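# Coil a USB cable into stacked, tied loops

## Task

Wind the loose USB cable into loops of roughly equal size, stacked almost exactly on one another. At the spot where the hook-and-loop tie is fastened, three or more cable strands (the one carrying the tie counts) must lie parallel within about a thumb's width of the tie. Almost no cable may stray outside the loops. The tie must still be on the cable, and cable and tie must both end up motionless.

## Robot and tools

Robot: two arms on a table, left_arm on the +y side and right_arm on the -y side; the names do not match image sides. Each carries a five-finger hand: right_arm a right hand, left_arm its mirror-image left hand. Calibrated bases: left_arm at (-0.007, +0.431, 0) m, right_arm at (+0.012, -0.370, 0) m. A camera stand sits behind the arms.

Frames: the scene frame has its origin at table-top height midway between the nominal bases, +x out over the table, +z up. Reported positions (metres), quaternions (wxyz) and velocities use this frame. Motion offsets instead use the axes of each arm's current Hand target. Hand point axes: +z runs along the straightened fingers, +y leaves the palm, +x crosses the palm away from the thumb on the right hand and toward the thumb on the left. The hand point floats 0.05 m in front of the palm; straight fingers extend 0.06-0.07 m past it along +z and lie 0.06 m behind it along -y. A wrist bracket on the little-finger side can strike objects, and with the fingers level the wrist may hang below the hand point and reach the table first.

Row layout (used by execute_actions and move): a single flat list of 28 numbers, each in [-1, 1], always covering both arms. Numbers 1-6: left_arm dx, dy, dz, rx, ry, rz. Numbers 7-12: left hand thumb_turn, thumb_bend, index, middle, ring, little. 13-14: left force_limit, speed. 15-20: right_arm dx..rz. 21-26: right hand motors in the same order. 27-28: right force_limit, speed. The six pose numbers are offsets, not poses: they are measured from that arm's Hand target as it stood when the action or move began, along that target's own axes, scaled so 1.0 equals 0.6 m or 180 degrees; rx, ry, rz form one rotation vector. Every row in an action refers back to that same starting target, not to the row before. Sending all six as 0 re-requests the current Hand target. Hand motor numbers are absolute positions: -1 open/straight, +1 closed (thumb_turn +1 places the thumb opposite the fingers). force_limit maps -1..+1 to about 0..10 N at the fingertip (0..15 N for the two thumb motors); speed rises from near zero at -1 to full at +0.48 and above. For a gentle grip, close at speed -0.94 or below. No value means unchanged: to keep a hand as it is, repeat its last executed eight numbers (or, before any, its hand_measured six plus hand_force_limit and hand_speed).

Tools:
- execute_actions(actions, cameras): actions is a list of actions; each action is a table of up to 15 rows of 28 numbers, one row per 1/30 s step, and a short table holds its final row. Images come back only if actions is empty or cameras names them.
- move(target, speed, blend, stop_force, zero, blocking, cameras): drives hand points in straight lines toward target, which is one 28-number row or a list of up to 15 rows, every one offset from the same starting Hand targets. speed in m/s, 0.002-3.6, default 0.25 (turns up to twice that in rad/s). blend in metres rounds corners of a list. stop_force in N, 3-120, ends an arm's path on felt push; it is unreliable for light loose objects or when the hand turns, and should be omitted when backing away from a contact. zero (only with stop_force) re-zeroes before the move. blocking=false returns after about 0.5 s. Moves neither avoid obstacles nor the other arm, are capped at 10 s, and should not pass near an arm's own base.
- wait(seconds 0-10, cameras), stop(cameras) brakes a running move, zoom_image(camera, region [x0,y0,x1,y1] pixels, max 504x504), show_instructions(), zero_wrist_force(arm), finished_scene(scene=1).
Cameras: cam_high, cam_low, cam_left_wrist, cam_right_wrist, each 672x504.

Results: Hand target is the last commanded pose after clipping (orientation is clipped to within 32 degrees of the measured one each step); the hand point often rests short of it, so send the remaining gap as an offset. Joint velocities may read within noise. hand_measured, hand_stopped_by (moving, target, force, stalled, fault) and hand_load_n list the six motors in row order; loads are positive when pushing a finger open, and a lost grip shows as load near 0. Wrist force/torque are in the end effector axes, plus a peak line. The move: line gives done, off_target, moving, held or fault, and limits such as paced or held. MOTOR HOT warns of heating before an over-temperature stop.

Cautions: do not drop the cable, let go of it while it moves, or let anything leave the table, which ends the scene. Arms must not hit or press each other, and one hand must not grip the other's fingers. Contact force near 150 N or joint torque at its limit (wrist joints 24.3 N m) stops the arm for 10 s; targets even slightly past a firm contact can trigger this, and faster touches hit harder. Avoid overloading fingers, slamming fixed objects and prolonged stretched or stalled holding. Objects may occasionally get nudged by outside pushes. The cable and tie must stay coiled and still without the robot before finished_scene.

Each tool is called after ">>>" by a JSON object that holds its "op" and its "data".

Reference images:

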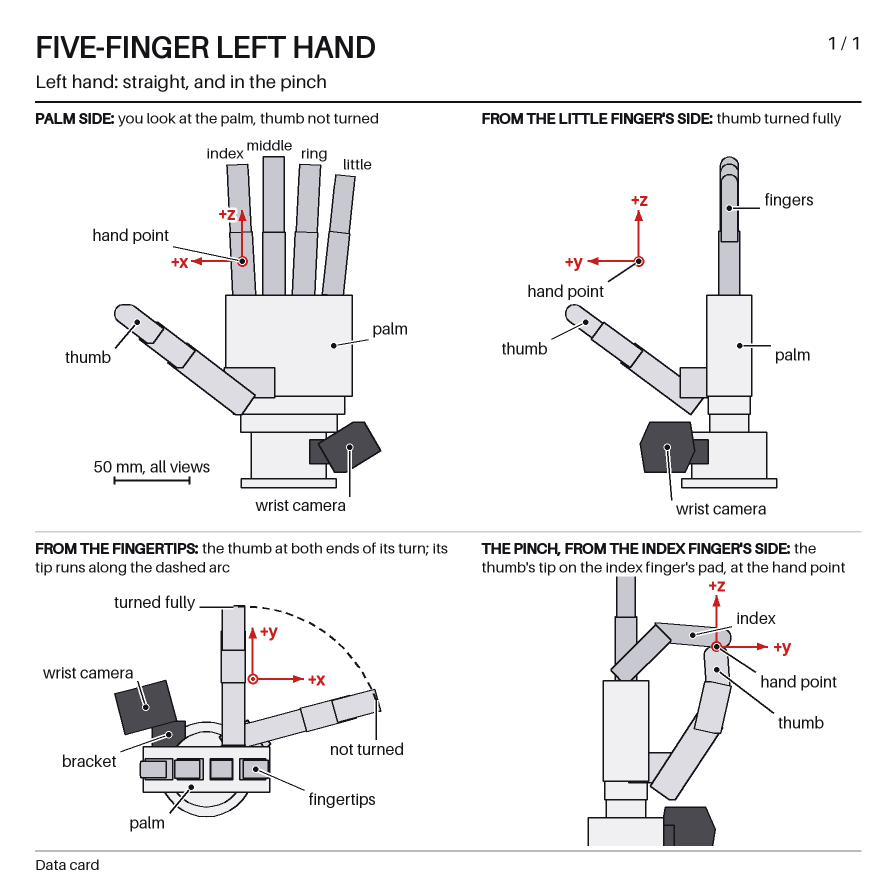

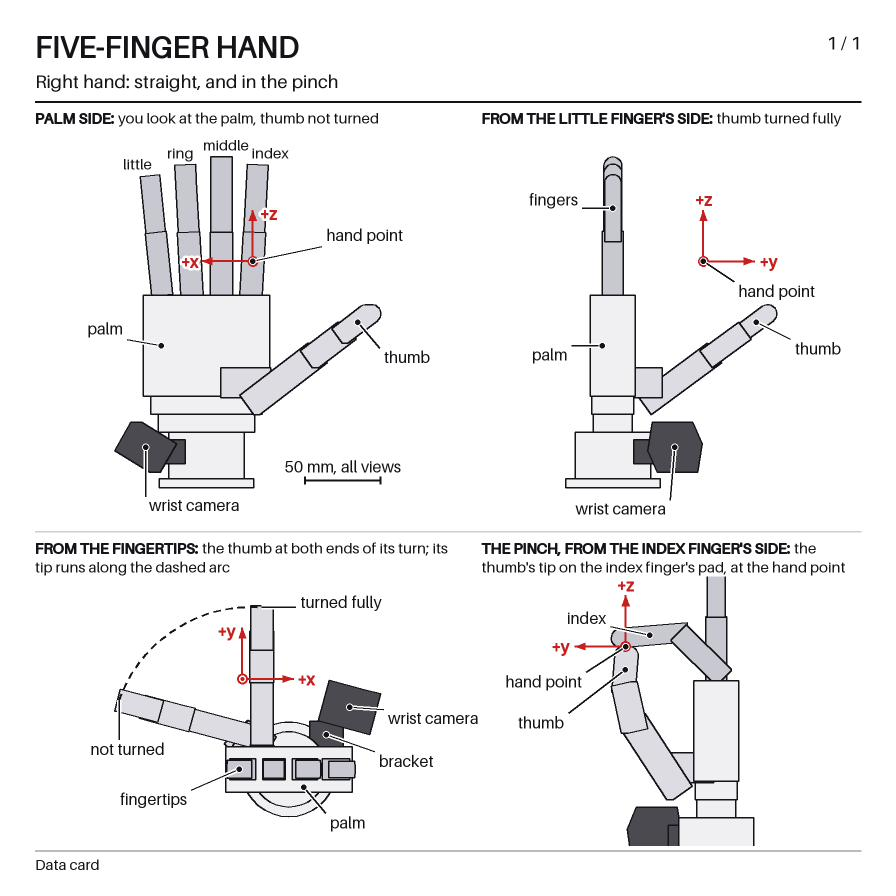

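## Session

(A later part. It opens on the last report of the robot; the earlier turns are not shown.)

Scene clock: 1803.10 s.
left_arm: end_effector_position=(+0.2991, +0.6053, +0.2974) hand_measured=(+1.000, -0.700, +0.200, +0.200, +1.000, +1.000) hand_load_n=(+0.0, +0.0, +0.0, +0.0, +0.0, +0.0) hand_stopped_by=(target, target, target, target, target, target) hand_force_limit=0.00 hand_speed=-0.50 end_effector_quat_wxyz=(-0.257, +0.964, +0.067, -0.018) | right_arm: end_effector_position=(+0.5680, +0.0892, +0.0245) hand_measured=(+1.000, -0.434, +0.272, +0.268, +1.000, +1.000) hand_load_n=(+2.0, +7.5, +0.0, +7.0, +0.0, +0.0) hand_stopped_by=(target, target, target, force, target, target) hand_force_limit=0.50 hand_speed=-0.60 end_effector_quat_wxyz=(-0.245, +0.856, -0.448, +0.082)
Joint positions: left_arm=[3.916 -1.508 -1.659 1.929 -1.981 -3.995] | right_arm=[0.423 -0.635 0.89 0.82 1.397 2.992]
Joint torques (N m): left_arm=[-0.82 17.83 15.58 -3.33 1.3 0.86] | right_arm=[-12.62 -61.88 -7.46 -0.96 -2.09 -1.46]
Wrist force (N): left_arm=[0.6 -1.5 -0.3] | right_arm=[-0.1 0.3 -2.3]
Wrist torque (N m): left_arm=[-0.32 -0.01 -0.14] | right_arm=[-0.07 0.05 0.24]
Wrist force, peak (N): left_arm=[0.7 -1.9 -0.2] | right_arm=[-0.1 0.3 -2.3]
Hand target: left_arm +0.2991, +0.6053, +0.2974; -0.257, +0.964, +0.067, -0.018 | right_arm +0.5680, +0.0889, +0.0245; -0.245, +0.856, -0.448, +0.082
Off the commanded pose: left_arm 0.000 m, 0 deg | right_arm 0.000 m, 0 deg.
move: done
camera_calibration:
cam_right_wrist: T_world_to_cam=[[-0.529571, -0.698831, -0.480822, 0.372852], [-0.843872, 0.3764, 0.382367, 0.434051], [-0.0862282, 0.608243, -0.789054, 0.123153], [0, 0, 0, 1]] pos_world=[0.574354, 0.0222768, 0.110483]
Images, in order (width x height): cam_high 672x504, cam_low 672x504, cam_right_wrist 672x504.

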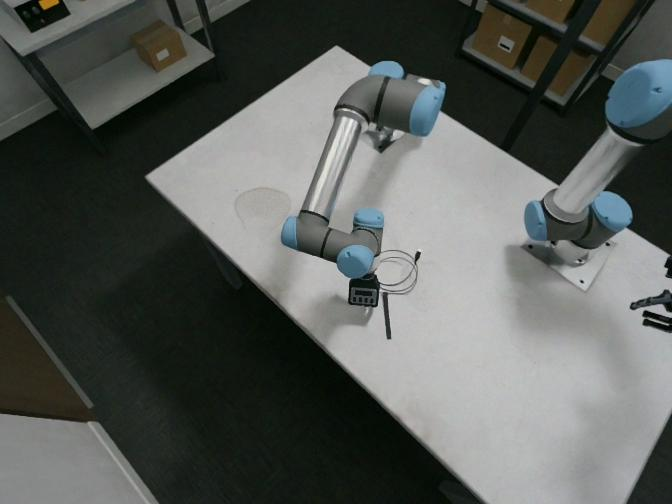

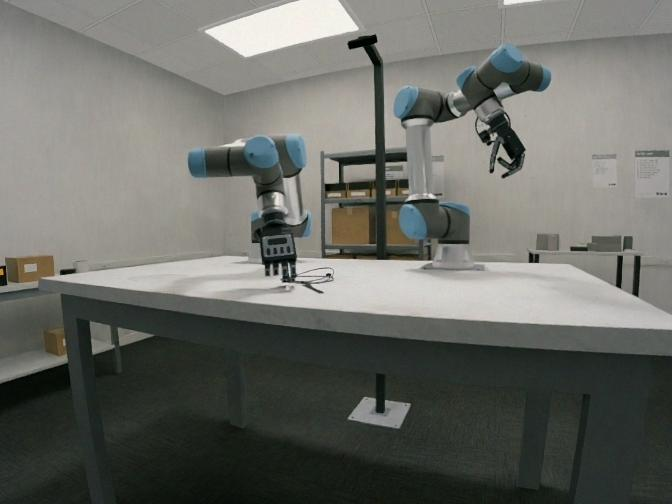

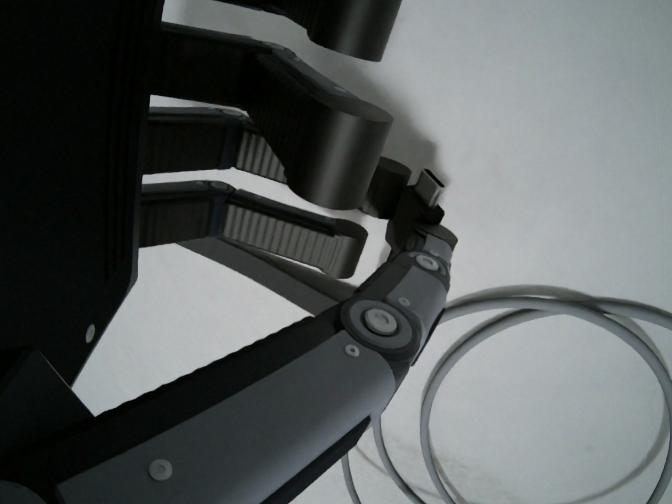

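>>> {"op": "move", "data": {"target": [0,0,0,0,0,0,1,-0.7,0.2,0.2,1,1,0,-0.5,0.0245,0.0138,-0.0109,0,0,0,1,-0.426,0.272,0.272,1,1,0.5,-0.6], "speed": 0.06, "cameras": ["cam_high","cam_low","cam_right_wrist"]}}

>>> {"op": "zoom_image", "data": {"camera": "cam_low", "region": [260, 220, 360, 300]}}

>>> {"op": "zoom_image", "data": {"camera": "cam_high", "region": [350, 230, 430, 330]}}

Scene clock: 1811.13 s.
left_arm: end_effector_position=(+0.2991, +0.6053, +0.2974) hand_measured=(+1.000, -0.700, +0.200, +0.200, +1.000, +1.000) hand_load_n=(+0.0, +0.0, +0.0, +0.0, +0.0, +0.0) hand_stopped_by=(target, target, target, target, target, target) hand_force_limit=0.00 hand_speed=-0.50 end_effector_quat_wxyz=(-0.257, +0.964, +0.067, -0.018) | right_arm: end_effector_position=(+0.5683, +0.0710, +0.0249) hand_measured=(+1.000, -0.434, +0.272, +0.268, +1.000, +1.000) hand_load_n=(+2.0, +7.5, +0.0, +7.0, +0.0, +0.0) hand_stopped_by=(target, target, target, force, target, target) hand_force_limit=0.50 hand_speed=-0.60 end_effector_quat_wxyz=(-0.245, +0.856, -0.448, +0.082)
Joint positions: left_arm=[3.916 -1.508 -1.659 1.929 -1.981 -3.995] | right_arm=[0.396 -0.664 0.945 0.799 1.385 2.968]
Joint torques (N m): left_arm=[-0.25 17.09 15.21 -3.3 1.3 0.99] | right_arm=[-12.85 -60.99 -7.36 -0.83 -1.91 -1.5]
Wrist force (N): left_arm=[0.7 -1.6 -0.1] | right_arm=[-0.1 0.2 -1.6]
Wrist torque (N m): left_arm=[-0.34 -0.03 -0.13] | right_arm=[-0.13 0.03 0.25]
Wrist force, peak (N): left_arm=[0.8 -1.9 -0.3] | right_arm=[-0.2 0.1 -2.3]
Hand target: left_arm +0.2991, +0.6053, +0.2974; -0.257, +0.964, +0.067, -0.018 | right_arm +0.5683, +0.0709, +0.0249; -0.245, +0.856, -0.448, +0.082
Off the commanded pose: left_arm 0.000 m, 0 deg | right_arm 0.000 m, 0 deg.
move: done
camera_calibration:
cam_right_wrist: T_world_to_cam=[[-0.529571, -0.698834, -0.480818, 0.360484], [-0.843861, 0.376324, 0.382464, 0.440985], [-0.0863352, 0.608286, -0.789009, 0.134621], [0, 0, 0, 1]] pos_world=[0.574654, 0.00407679, 0.110884]
Images, in order (width x height): cam_high 672x504, cam_low 672x504, cam_right_wrist 672x504.

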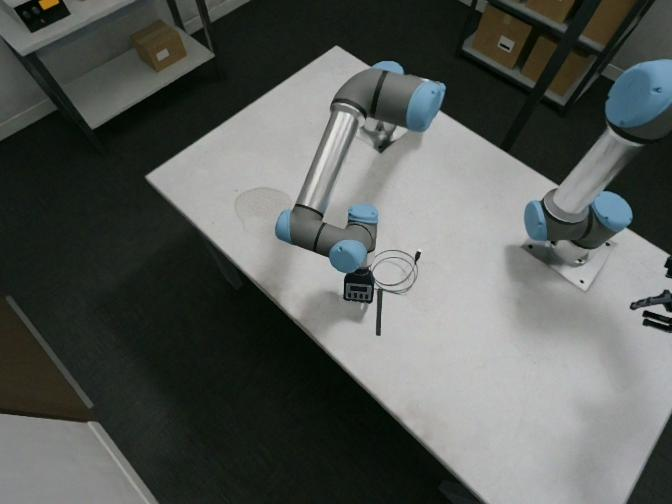

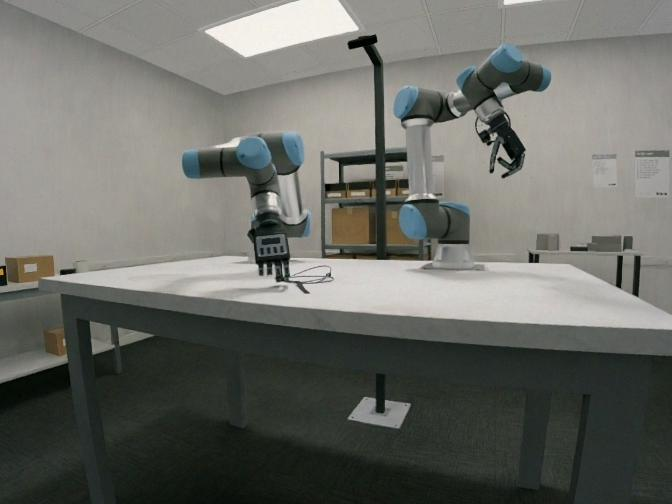

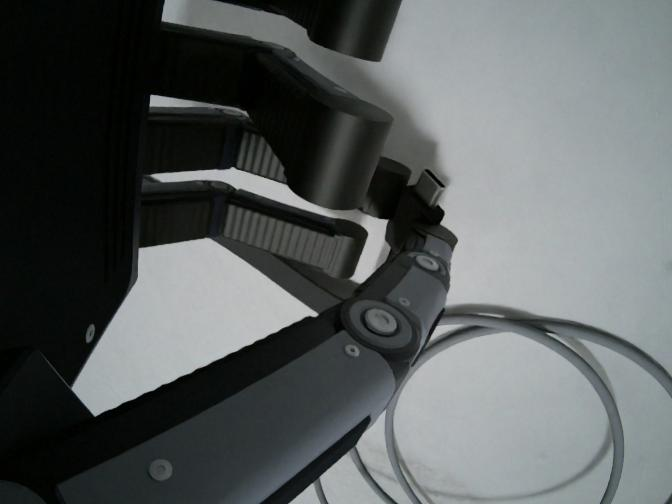

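Scaled by 5.040 from the camera's 672x504 image, which has a finer 960x720 frame.

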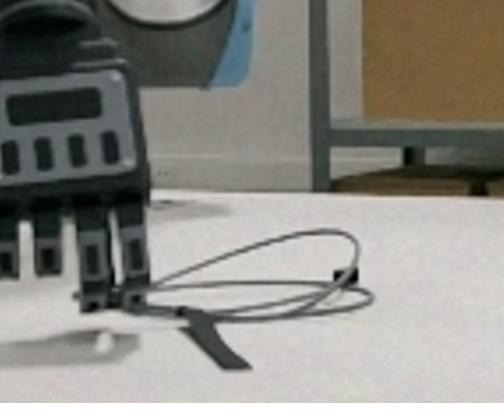

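Scaled by 5.040 from the camera's 672x504 image, which has a finer 960x720 frame.

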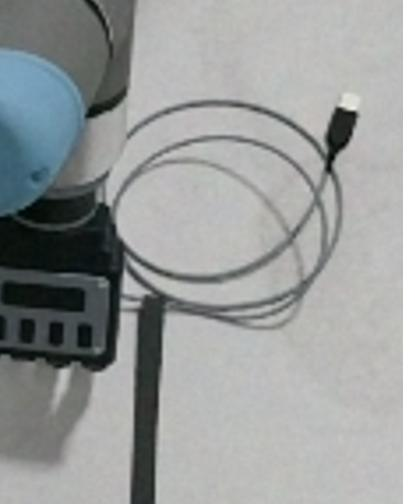

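>>> {"op": "move", "data": {"target": [0,0,0,0,0,0,1,-0.7,0.2,0.2,1,1,0,-0.5,-0.0072,0.0068,0.0025,0,0,0,1,-0.426,0.272,0.272,1,1,0.5,-0.6], "speed": 0.03, "stop_force": 5, "cameras": ["cam_high","cam_low"]}}

>>> {"op": "zoom_image", "data": {"camera": "cam_low", "region": [260, 220, 360, 300]}}

>>> {"op": "zoom_image", "data": {"camera": "cam_high", "region": [350, 230, 430, 330]}}

Scene clock: 1818.30 s.
left_arm: end_effector_position=(+0.2991, +0.6053, +0.2974) hand_measured=(+1.000, -0.700, +0.200, +0.200, +1.000, +1.000) hand_load_n=(+0.0, +0.0, +0.0, +0.0, +0.0, +0.0) hand_stopped_by=(target, target, target, target, target, target) hand_force_limit=0.00 hand_speed=-0.50 end_effector_quat_wxyz=(-0.257, +0.964, +0.067, -0.018) | right_arm: end_effector_position=(+0.5633, +0.0729, +0.0219) hand_measured=(+1.000, -0.434, +0.272, +0.268, +1.000, +1.000) hand_load_n=(+2.0, +7.5, +0.0, +6.5, +0.0, +0.0) hand_stopped_by=(target, target, target, force, target, target) hand_force_limit=0.50 hand_speed=-0.60 end_effector_quat_wxyz=(-0.245, +0.856, -0.448, +0.082)
Joint positions: left_arm=[3.916 -1.508 -1.659 1.929 -1.981 -3.995] | right_arm=[0.402 -0.671 0.964 0.784 1.388 2.973]
Joint torques (N m): left_arm=[-0.68 18.55 15.31 -3.49 1.37 0.82] | right_arm=[14.1 -60.85 -6.99 -0.84 1.48 1.14]
Wrist force (N): left_arm=[0.7 -1.6 -0.3] | right_arm=[0.5 -0.1 -1.4]
Wrist torque (N m): left_arm=[-0.34 -0.01 -0.13] | right_arm=[-0.18 -0.04 0.10]
Wrist force, peak (N): left_arm=[0.8 -1.9 -0.3] | right_arm=[0.5 0.3 -2.1]
Hand target: left_arm +0.2991, +0.6053, +0.2974; -0.257, +0.964, +0.067, -0.018 | right_arm +0.5633, +0.0729, +0.0219; -0.245, +0.856, -0.448, +0.082
Off the commanded pose: left_arm 0.000 m, 0 deg | right_arm 0.000 m, 0 deg.
move: done
Images, in order (width x height): cam_high 672x504, cam_low 672x504.

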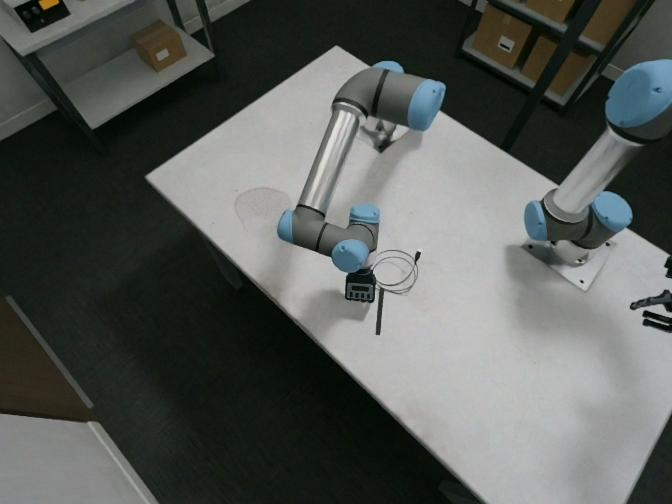

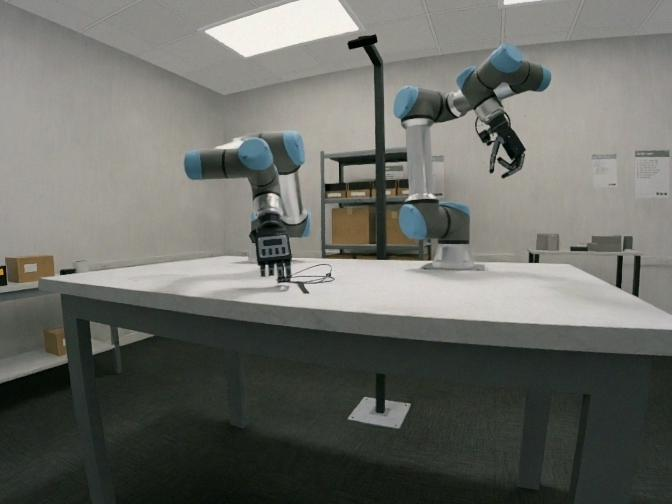

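Scaled by 5.040 from the camera's 672x504 image, which has a finer 960x720 frame.

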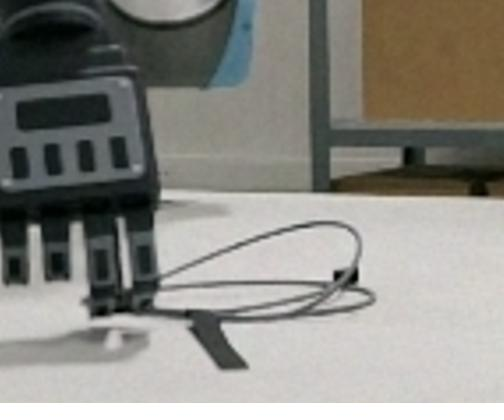

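Scaled by 5.040 from the camera's 672x504 image, which has a finer 960x720 frame.

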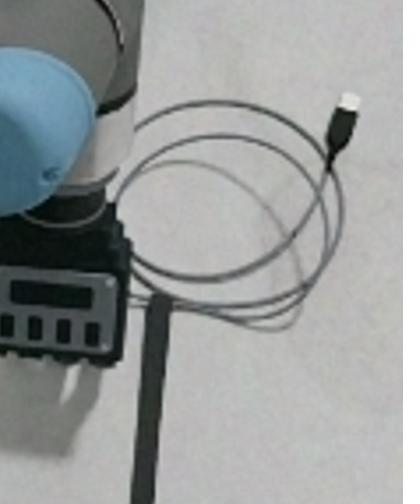

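>>> {"op": "move", "data": {"target": [0,0,0,0,0,0,1,-0.7,0.2,0.2,1,1,0,-0.5,0,0,0,0,0,0,1,-0.7,0.2,0.2,1,1,0,-0.75], "speed": 0.05, "cameras": ["cam_high","cam_low"]}}

>>> {"op": "zoom_image", "data": {"camera": "cam_low", "region": [260, 220, 360, 300]}}

>>> {"op": "zoom_image", "data": {"camera": "cam_high", "region": [350, 230, 430, 330]}}

Scene clock: 1820.70 s.
left_arm: end_effector_position=(+0.2991, +0.6053, +0.2974) hand_measured=(+1.000, -0.700, +0.200, +0.200, +1.000, +1.000) hand_load_n=(+0.0, -0.5, +0.0, +0.0, +0.0, +0.0) hand_stopped_by=(target, target, target, target, target, target) hand_force_limit=0.00 hand_speed=-0.50 end_effector_quat_wxyz=(-0.257, +0.964, +0.067, -0.018) | right_arm: end_effector_position=(+0.5633, +0.0729, +0.0219) hand_measured=(+1.000, -0.700, +0.200, +0.200, +1.000, +1.000) hand_load_n=(+0.0, +0.0, +0.0, +0.0, +0.0, +0.0) hand_stopped_by=(target, target, target, target, target, target) hand_force_limit=0.00 hand_speed=-0.75 end_effector_quat_wxyz=(-0.245, +0.856, -0.448, +0.082)
Joint positions: left_arm=[3.916 -1.508 -1.659 1.929 -1.981 -3.995] | right_arm=[0.402 -0.671 0.964 0.784 1.388 2.973]
Joint torques (N m): left_arm=[-0.89 18.18 15.44 -3.34 1.33 1.01] | right_arm=[13.39 -60.35 -8.18 -0.4 1.45 1.19]
Wrist force (N): left_arm=[0.8 -1.6 -0.2] | right_arm=[0.0 0.5 -1.9]
Wrist torque (N m): left_arm=[-0.34 -0.04 -0.13] | right_arm=[-0.05 0.03 0.10]
Wrist force, peak (N): left_arm=[0.8 -1.8 -0.4] | right_arm=[0.1 0.2 -2.3]
Hand target: left_arm +0.2991, +0.6053, +0.2974; -0.257, +0.964, +0.067, -0.018 | right_arm +0.5633, +0.0729, +0.0219; -0.245, +0.856, -0.448, +0.082
Off the commanded pose: left_arm 0.000 m, 0 deg | right_arm 0.000 m, 0 deg.
move: done
Images, in order (width x height): cam_high 672x504, cam_low 672x504.

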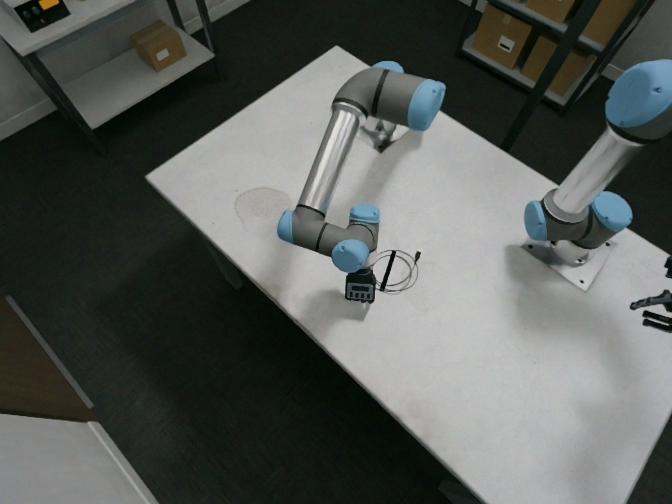

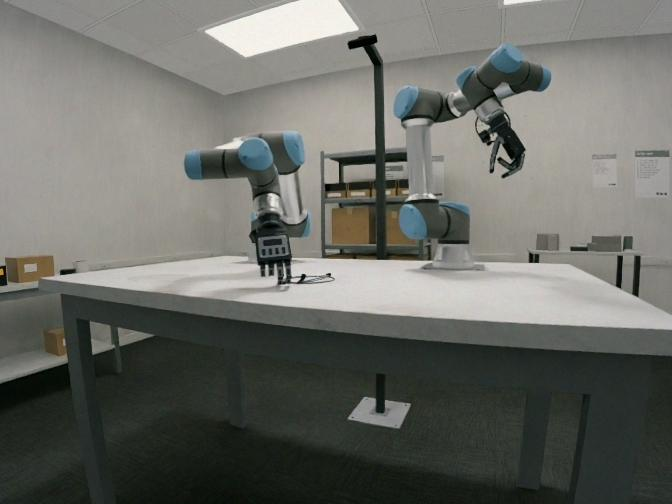

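Scaled by 5.040 from the camera's 672x504 image, which has a finer 960x720 frame.

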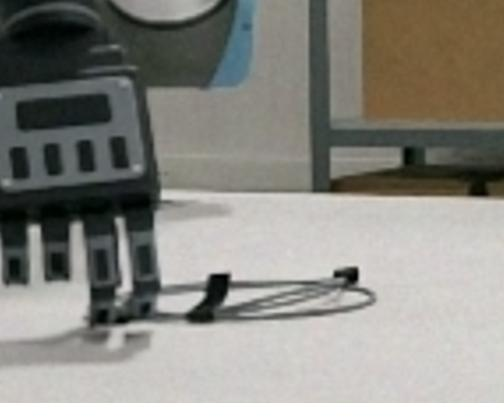

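Scaled by 5.040 from the camera's 672x504 image, which has a finer 960x720 frame.

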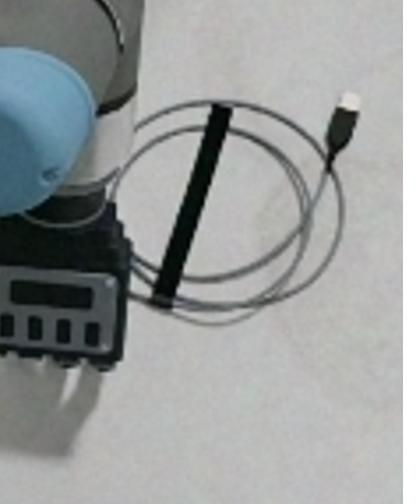

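>>> {"op": "move", "data": {"target": [0,0,0,0,0,0,1,-0.7,0.2,0.2,1,1,0,-0.5,-0.0065,-0.0412,-0.0722,0,0,0,1,-0.7,0.2,0.2,1,1,0,-0.75], "speed": 0.04, "cameras": ["cam_high","cam_low","cam_right_wrist"]}}

>>> {"op": "zoom_image", "data": {"camera": "cam_low", "region": [260, 220, 360, 300]}}

>>> {"op": "zoom_image", "data": {"camera": "cam_high", "region": [350, 230, 430, 330]}}

Scene clock: 1824.87 s.
left_arm: end_effector_position=(+0.2991, +0.6053, +0.2974) hand_measured=(+1.000, -0.700, +0.200, +0.200, +1.000, +1.000) hand_load_n=(+0.0, +0.0, +0.0, +0.0, +0.0, +0.0) hand_stopped_by=(target, target, target, target, target, target) hand_force_limit=0.00 hand_speed=-0.50 end_effector_quat_wxyz=(-0.257, +0.964, +0.067, -0.018) | right_arm: end_effector_position=(+0.5634, +0.0729, +0.0718) hand_measured=(+1.000, -0.700, +0.200, +0.200, +1.000, +1.000) hand_load_n=(+0.0, +0.0, +0.0, +0.0, +0.0, +0.0) hand_stopped_by=(target, target, target, target, target, target) hand_force_limit=0.00 hand_speed=-0.75 end_effector_quat_wxyz=(-0.245, +0.856, -0.448, +0.082)
Joint positions: left_arm=[3.916 -1.508 -1.659 1.929 -1.981 -3.995] | right_arm=[0.402 -0.706 0.899 0.885 1.388 2.973]
Joint torques (N m): left_arm=[-0.99 18.18 15.3 -3.35 1.18 0.99] | right_arm=[-3.8 -59.76 -23.98 3.73 -1.3 -0.67]
Wrist force (N): left_arm=[0.7 -1.5 -0.4] | right_arm=[0.6 -0.1 -2.1]
Wrist torque (N m): left_arm=[-0.31 -0.02 -0.14] | right_arm=[-0.14 -0.02 0.11]
Wrist force, peak (N): left_arm=[0.7 -1.9 -0.3] | right_arm=[-0.2 0.2 -2.3]
Hand target: left_arm +0.2991, +0.6053, +0.2974; -0.257, +0.964, +0.067, -0.018 | right_arm +0.5634, +0.0729, +0.0720; -0.245, +0.856, -0.448, +0.082
Off the commanded pose: left_arm 0.000 m, 0 deg | right_arm 0.000 m, 0 deg.
move: done
camera_calibration:
cam_right_wrist: T_world_to_cam=[[-0.529576, -0.698801, -0.48086, 0.381847], [-0.843868, 0.376376, 0.382398, 0.418174], [-0.0862361, 0.608291, -0.789015, 0.16993], [0, 0, 0, 1]] pos_world=[0.569754, 0.00607697, 0.157784]
Images, in order (width x height): cam_high 672x504, cam_low 672x504, cam_right_wrist 672x504.

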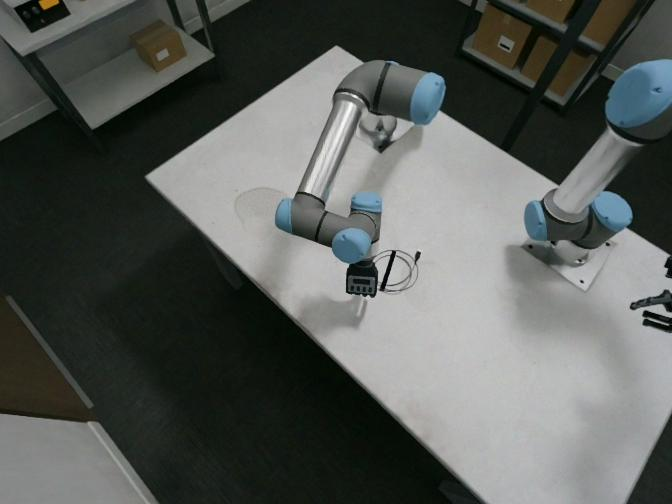

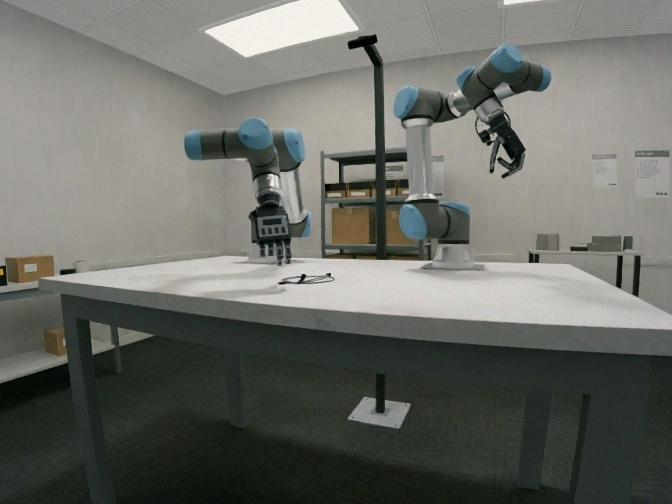

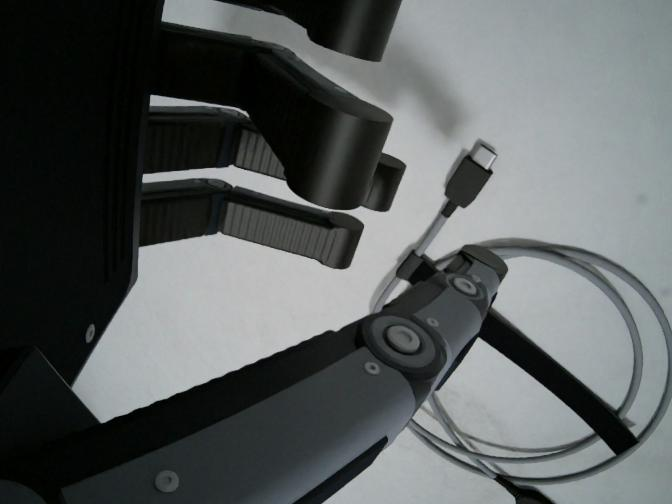

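Scaled by 5.040 from the camera's 672x504 image, which has a finer 960x720 frame.

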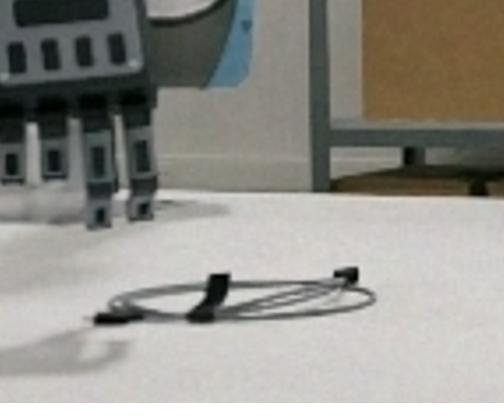

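Scaled by 5.040 from the camera's 672x504 image, which has a finer 960x720 frame.

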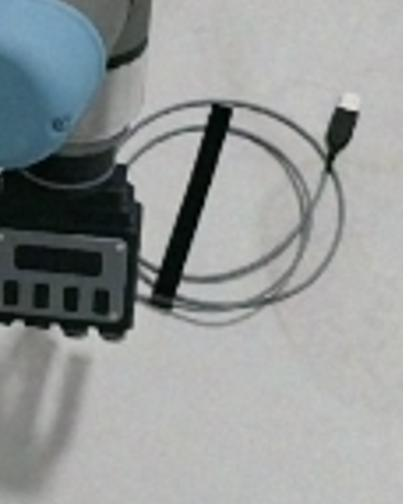

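>>> {"op": "move", "data": {"target": [0,0,0,0,0,0,1,-0.7,0.2,0.2,1,1,0,-0.5,0.1997,0.0973,-0.3623,0,0,0,1,-0.7,0.2,0.2,1,1,0,-0.75], "speed": 0.2, "cameras": ["cam_high","cam_low","cam_right_wrist"]}}

>>> {"op": "zoom_image", "data": {"camera": "cam_low", "region": [260, 220, 360, 300]}}

>>> {"op": "zoom_image", "data": {"camera": "cam_high", "region": [350, 230, 430, 310]}}

Scene clock: 1829.00 s.
left_arm: end_effector_position=(+0.2991, +0.6053, +0.2974) hand_measured=(+1.000, -0.700, +0.200, +0.200, +1.000, +1.000) hand_load_n=(+0.0, +0.0, +0.0, +0.0, +0.0, +0.0) hand_stopped_by=(target, target, target, target, target, target) hand_force_limit=0.00 hand_speed=-0.50 end_effector_quat_wxyz=(-0.257, +0.964, +0.067, -0.018) | right_arm: end_effector_position=(+0.5129, -0.1268, +0.2219) hand_measured=(+1.000, -0.700, +0.200, +0.200, +1.000, +1.000) hand_load_n=(+0.0, +0.0, +0.0, +0.0, +0.0, +0.0) hand_stopped_by=(target, target, target, target, target, target) hand_force_limit=0.00 hand_speed=-0.75 end_effector_quat_wxyz=(-0.245, +0.856, -0.448, +0.082) end_effector_velocity=(+0.000, -0.002, +0.001) end_effector_angular_velocity=(+0.000, -0.001, +0.002)
Joint positions: left_arm=[3.916 -1.508 -1.659 1.929 -1.981 -3.995] | right_arm=[0.067 -1.129 1.233 1.054 1.24 2.662]
Joint velocities: left_arm=[within noise] | right_arm=[-0.003 -0.002 0.001 0.003 -0.002 -0.006]
Joint torques (N m): left_arm=[-1.41 18.24 15.61 -3.42 1.31 0.79] | right_arm=[-13.17 -46.82 -7.67 4 -2.04 -1.5]
Wrist force (N): left_arm=[0.6 -1.8 -0.3] | right_arm=[-0.2 0.4 -2.2]
Wrist torque (N m): left_arm=[-0.37 -0.01 -0.13] | right_arm=[-0.09 0.10 0.23]
Wrist force, peak (N): left_arm=[0.8 -1.9 -0.4] | right_arm=[0.2 0.7 -2.9]
Hand target: left_arm +0.2991, +0.6053, +0.2974; -0.257, +0.964, +0.067, -0.018 | right_arm +0.5129, -0.1270, +0.2220; -0.245, +0.856, -0.448, +0.082
Off the commanded pose: left_arm 0.000 m, 0 deg | right_arm 0.000 m, 0 deg.
move: done
camera_calibration:
cam_right_wrist: T_world_to_cam=[[-0.52963, -0.698805, -0.480795, 0.28779], [-0.843835, 0.376448, 0.3824, 0.393404], [-0.0862286, 0.608242, -0.789054, 0.40549], [0, 0, 0, 1]] pos_world=[0.519354, -0.193623, 0.307883]
Images, in order (width x height): cam_high 672x504, cam_low 672x504, cam_right_wrist 672x504.

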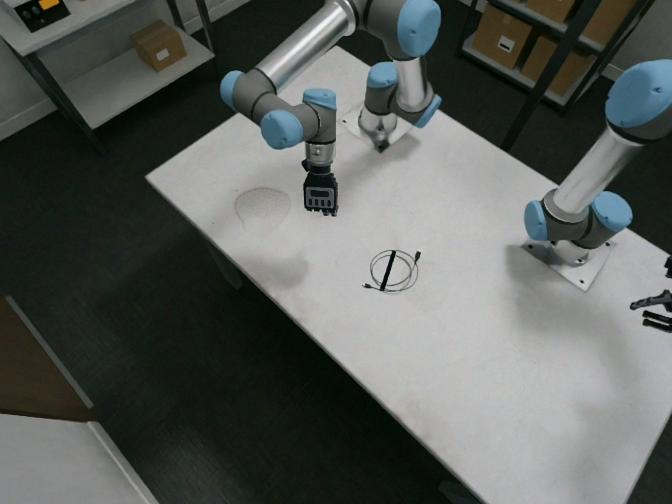

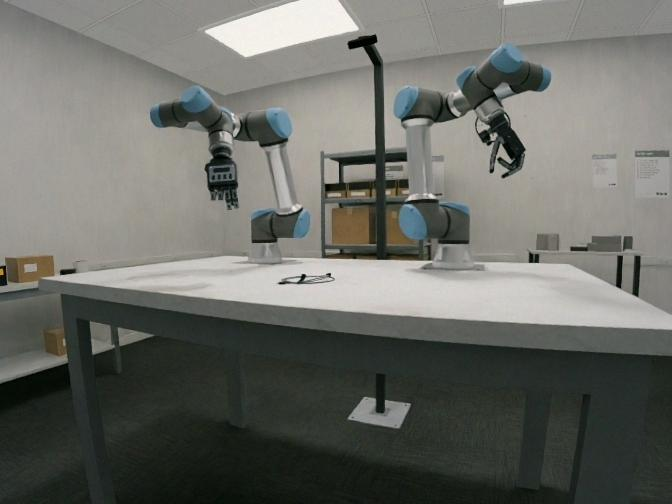

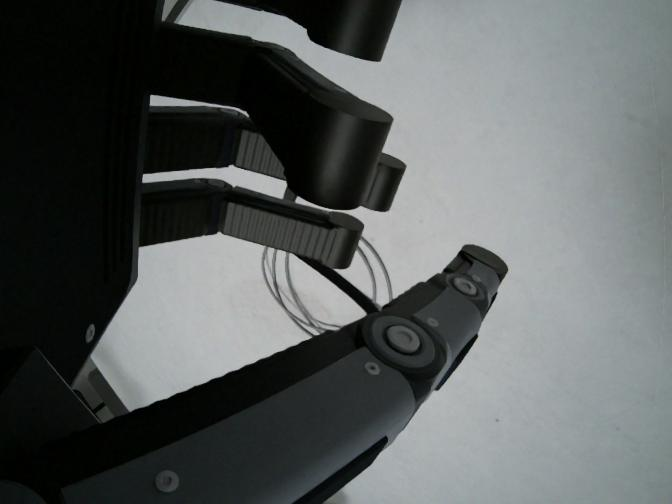

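Scaled by 5.040 from the camera's 672x504 image, which has a finer 960x720 frame.

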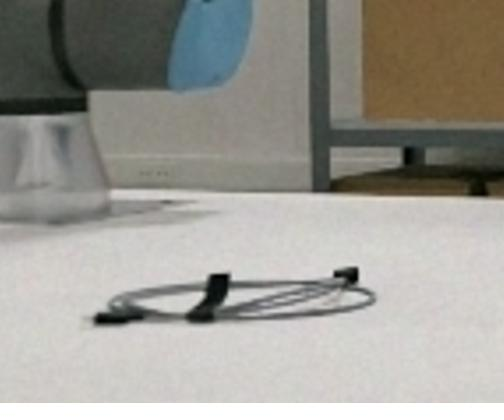

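Scaled by 6.300 from the camera's 672x504 image, which has a finer 960x720 frame.

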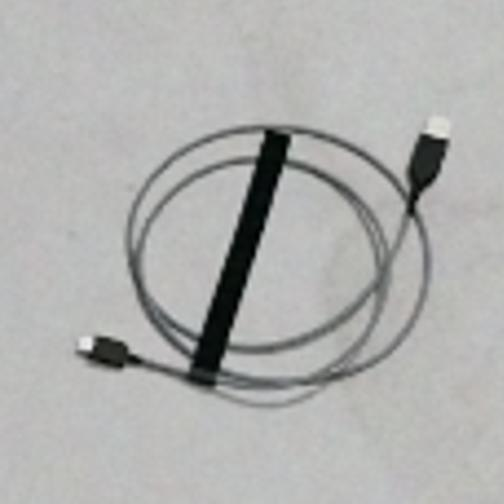

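>>> {"op": "zoom_image", "data": {"camera": "cam_high", "region": [358, 265, 408, 305]}}

>>> {"op": "zoom_image", "data": {"camera": "cam_high", "region": [380, 240, 430, 290]}}

Scaled by 10.080 from the camera's 672x504 image, which has a finer 960x720 frame.

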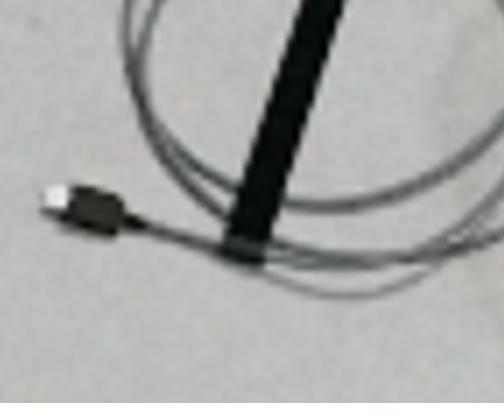

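Scaled by 10.080 from the camera's 672x504 image, which has a finer 960x720 frame.

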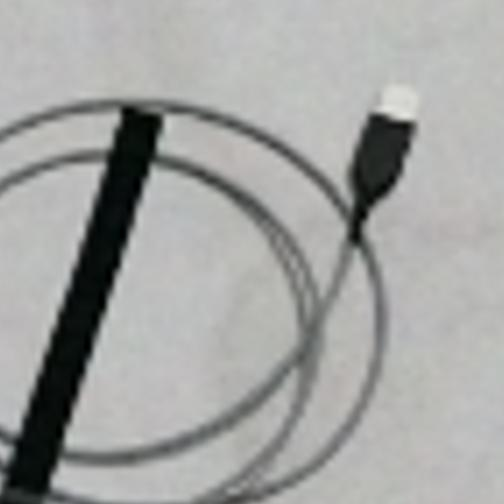

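>>> {"op": "move", "data": {"target": [0,0,0,0,0,0,1,-0.7,0.2,0.2,1,1,0,-0.5,-0.2433,-0.0915,0.386,0,0,0,-1,-1,0.2,0.2,1,1,0,-0.2], "speed": 0.2, "cameras": ["cam_high","cam_low","cam_right_wrist"]}}

>>> {"op": "zoom_image", "data": {"camera": "cam_low", "region": [260, 220, 360, 300]}}

>>> {"op": "zoom_image", "data": {"camera": "cam_high", "region": [350, 230, 430, 310]}}

Scene clock: 1856.63 s.
left_arm: end_effector_position=(+0.2991, +0.6053, +0.2974) hand_measured=(+1.000, -0.700, +0.200, +0.200, +1.000, +1.000) hand_load_n=(+0.0, +0.0, +0.0, +0.0, +0.0, +0.0) hand_stopped_by=(target, target, target, target, target, target) hand_force_limit=0.00 hand_speed=-0.50 end_effector_quat_wxyz=(-0.257, +0.964, +0.067, -0.018) | right_arm: end_effector_position=(+0.5506, +0.0972, +0.0600) hand_measured=(-1.000, -1.000, +0.200, +0.200, +1.000, +1.000) hand_load_n=(+0.0, +0.0, +0.0, +0.5, +0.0, +0.0) hand_stopped_by=(target, target, target, target, target, target) hand_force_limit=0.00 hand_speed=-0.20 end_effector_quat_wxyz=(-0.245, +0.856, -0.448, +0.082)
Joint positions: left_arm=[3.916 -1.508 -1.659 1.929 -1.981 -3.995] | right_arm=[0.445 -0.688 0.895 0.864 1.408 3.012]
Joint torques (N m): left_arm=[-1.73 18.58 16.15 -3.47 1.42 0.76] | right_arm=[13.74 -42.18 -23.26 3.84 1.48 1.19]
Wrist force (N): left_arm=[0.7 -1.7 -0.1] | right_arm=[-0.2 -0.2 -2.0]
Wrist torque (N m): left_arm=[-0.37 -0.02 -0.13] | right_arm=[-0.16 0.11 0.04]
Wrist force, peak (N): left_arm=[0.8 -2.1 -0.4] | right_arm=[0.5 0.5 -2.9]
Hand target: left_arm +0.2991, +0.6053, +0.2974; -0.257, +0.964, +0.067, -0.018 | right_arm +0.5507, +0.0973, +0.0600; -0.245, +0.856, -0.448, +0.082
Off the commanded pose: left_arm 0.000 m, 0 deg | right_arm 0.000 m, 0 deg.
move: done
camera_calibration:
cam_right_wrist: T_world_to_cam=[[-0.529543, -0.698776, -0.480933, 0.386398], [-0.843889, 0.376321, 0.382405, 0.402835], [-0.0862297, 0.608354, -0.788967, 0.144871], [0, 0, 0, 1]] pos_world=[0.557054, 0.0302771, 0.146084]
Images, in order (width x height): cam_high 672x504, cam_low 672x504, cam_right_wrist 672x504.

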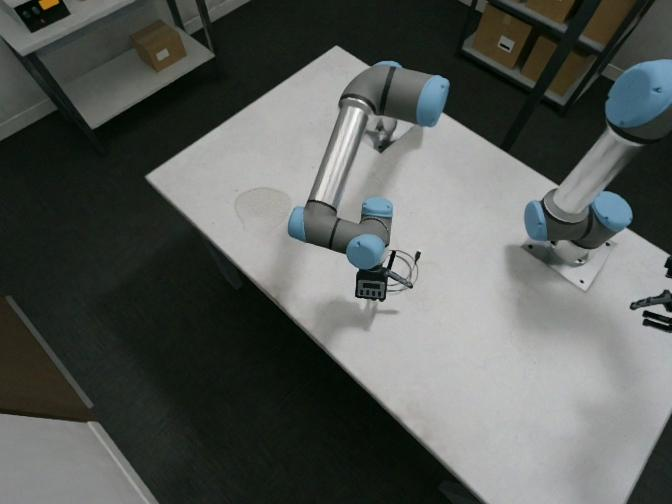

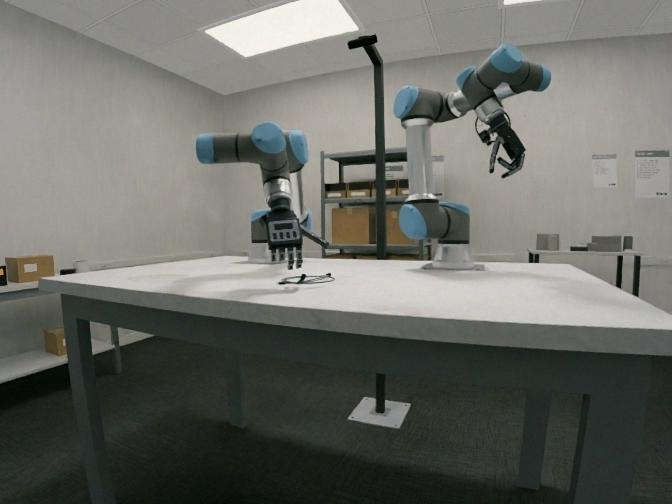

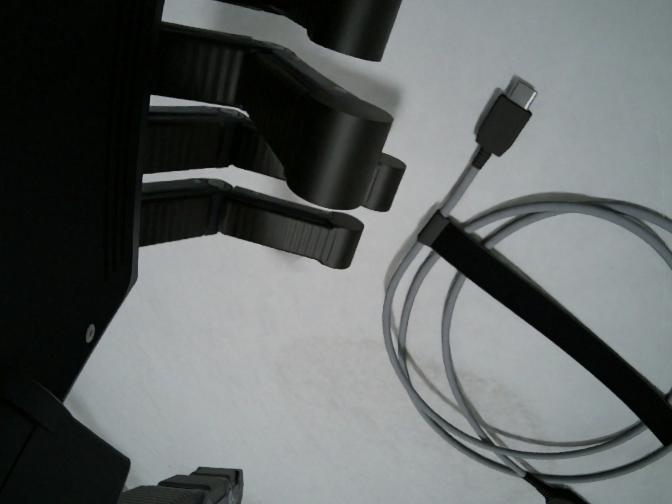

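Scaled by 5.040 from the camera's 672x504 image, which has a finer 960x720 frame.

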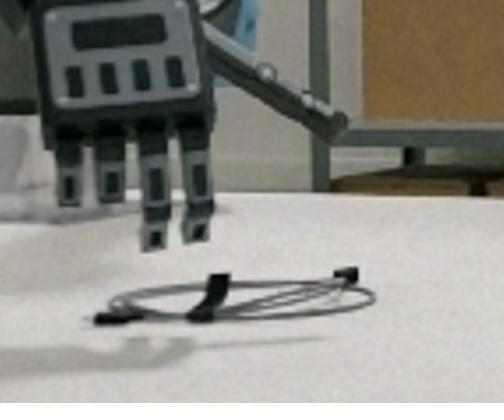

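Scaled by 6.300 from the camera's 672x504 image, which has a finer 960x720 frame.

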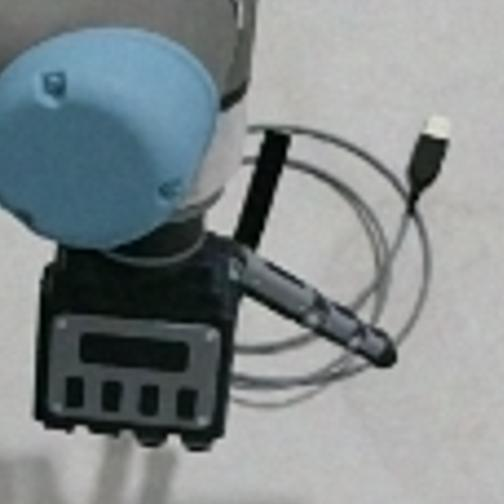

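>>> {"op": "move", "data": {"target": [0,0,0,0,0,0,1,-0.7,0.2,0.2,1,1,0,-0.5,0.0056,0.0352,0.0618,0,0,0,-1,-1,0.2,0.2,1,1,0,-0.2], "speed": 0.03, "stop_force": 4, "cameras": ["cam_low","cam_right_wrist"]}}

>>> {"op": "zoom_image", "data": {"camera": "cam_low", "region": [270, 240, 340, 300]}}

Scene clock: 1862.93 s.
left_arm: end_effector_position=(+0.2991, +0.6053, +0.2974) hand_measured=(+1.000, -0.700, +0.200, +0.200, +1.000, +1.000) hand_load_n=(+0.0, +0.0, +0.0, +0.0, +0.0, +0.0) hand_stopped_by=(target, target, target, target, target, target) hand_force_limit=0.00 hand_speed=-0.50 end_effector_quat_wxyz=(-0.257, +0.964, +0.067, -0.018) | right_arm: end_effector_position=(+0.5506, +0.0973, +0.0195) hand_measured=(-1.000, -1.000, +0.200, +0.200, +1.000, +1.000) hand_load_n=(+0.0, +0.0, +0.0, -2.0, +0.0, +0.0) hand_stopped_by=(target, target, target, target, target, target) hand_force_limit=0.00 hand_speed=-0.20 end_effector_quat_wxyz=(-0.245, +0.856, -0.448, +0.082)
Joint positions: left_arm=[3.916 -1.508 -1.659 1.929 -1.981 -3.995] | right_arm=[0.446 -0.659 0.947 0.783 1.408 3.012]
Joint torques (N m): left_arm=[-1.57 17.53 15.98 -3.42 1.31 0.68] | right_arm=[11.04 -58.02 -21.84 3.93 1.54 -0.7]
Wrist force (N): left_arm=[0.6 -1.7 -0.1] | right_arm=[-0.3 -3.5 -4.4]
Wrist torque (N m): left_arm=[-0.36 -0.01 -0.13] | right_arm=[-0.25 0.09 -0.02]
Wrist force, peak (N): left_arm=[0.9 -1.9 -0.1] | right_arm=[-1.2 -10.0 -8.1]
Hand target: left_arm +0.2991, +0.6053, +0.2974; -0.257, +0.964, +0.067, -0.018 | right_arm +0.5506, +0.0973, +0.0195; -0.245, +0.856, -0.448, +0.082 (not the last commanded pose)
Off the commanded pose: left_arm 0.000 m, 0 deg | right_arm 0.002 m, 0 deg.
move: contact (right_arm)
camera_calibration:
cam_right_wrist: T_world_to_cam=[[-0.529566, -0.698863, -0.480781, 0.366941], [-0.843865, 0.376348, 0.382433, 0.418306], [-0.0863273, 0.608237, -0.789047, 0.112844], [0, 0, 0, 1]] pos_world=[0.557054, 0.0303767, 0.105484]
Images, in order (width x height): cam_low 672x504, cam_right_wrist 672x504.

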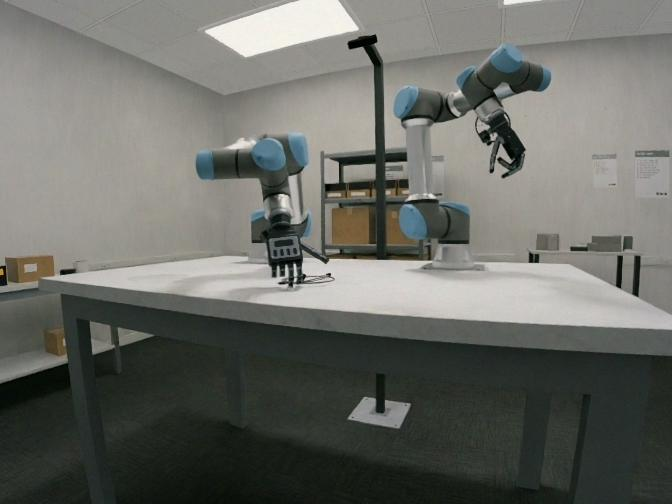

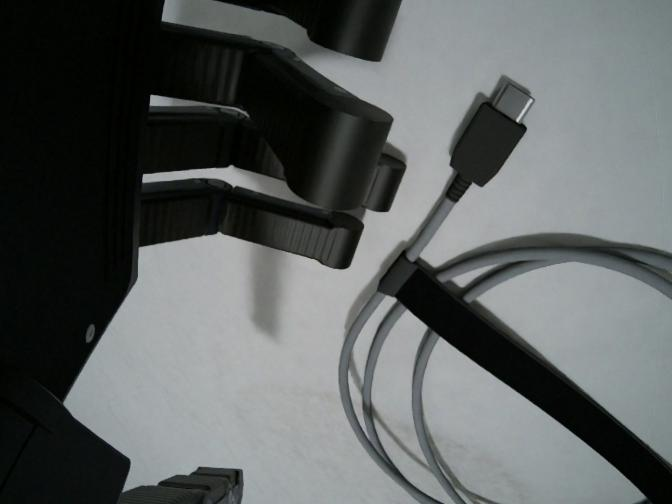

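Scaled by 7.200 from the camera's 672x504 image, which has a finer 960x720 frame.

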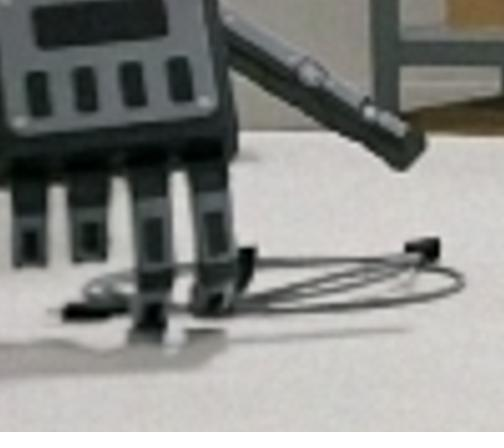

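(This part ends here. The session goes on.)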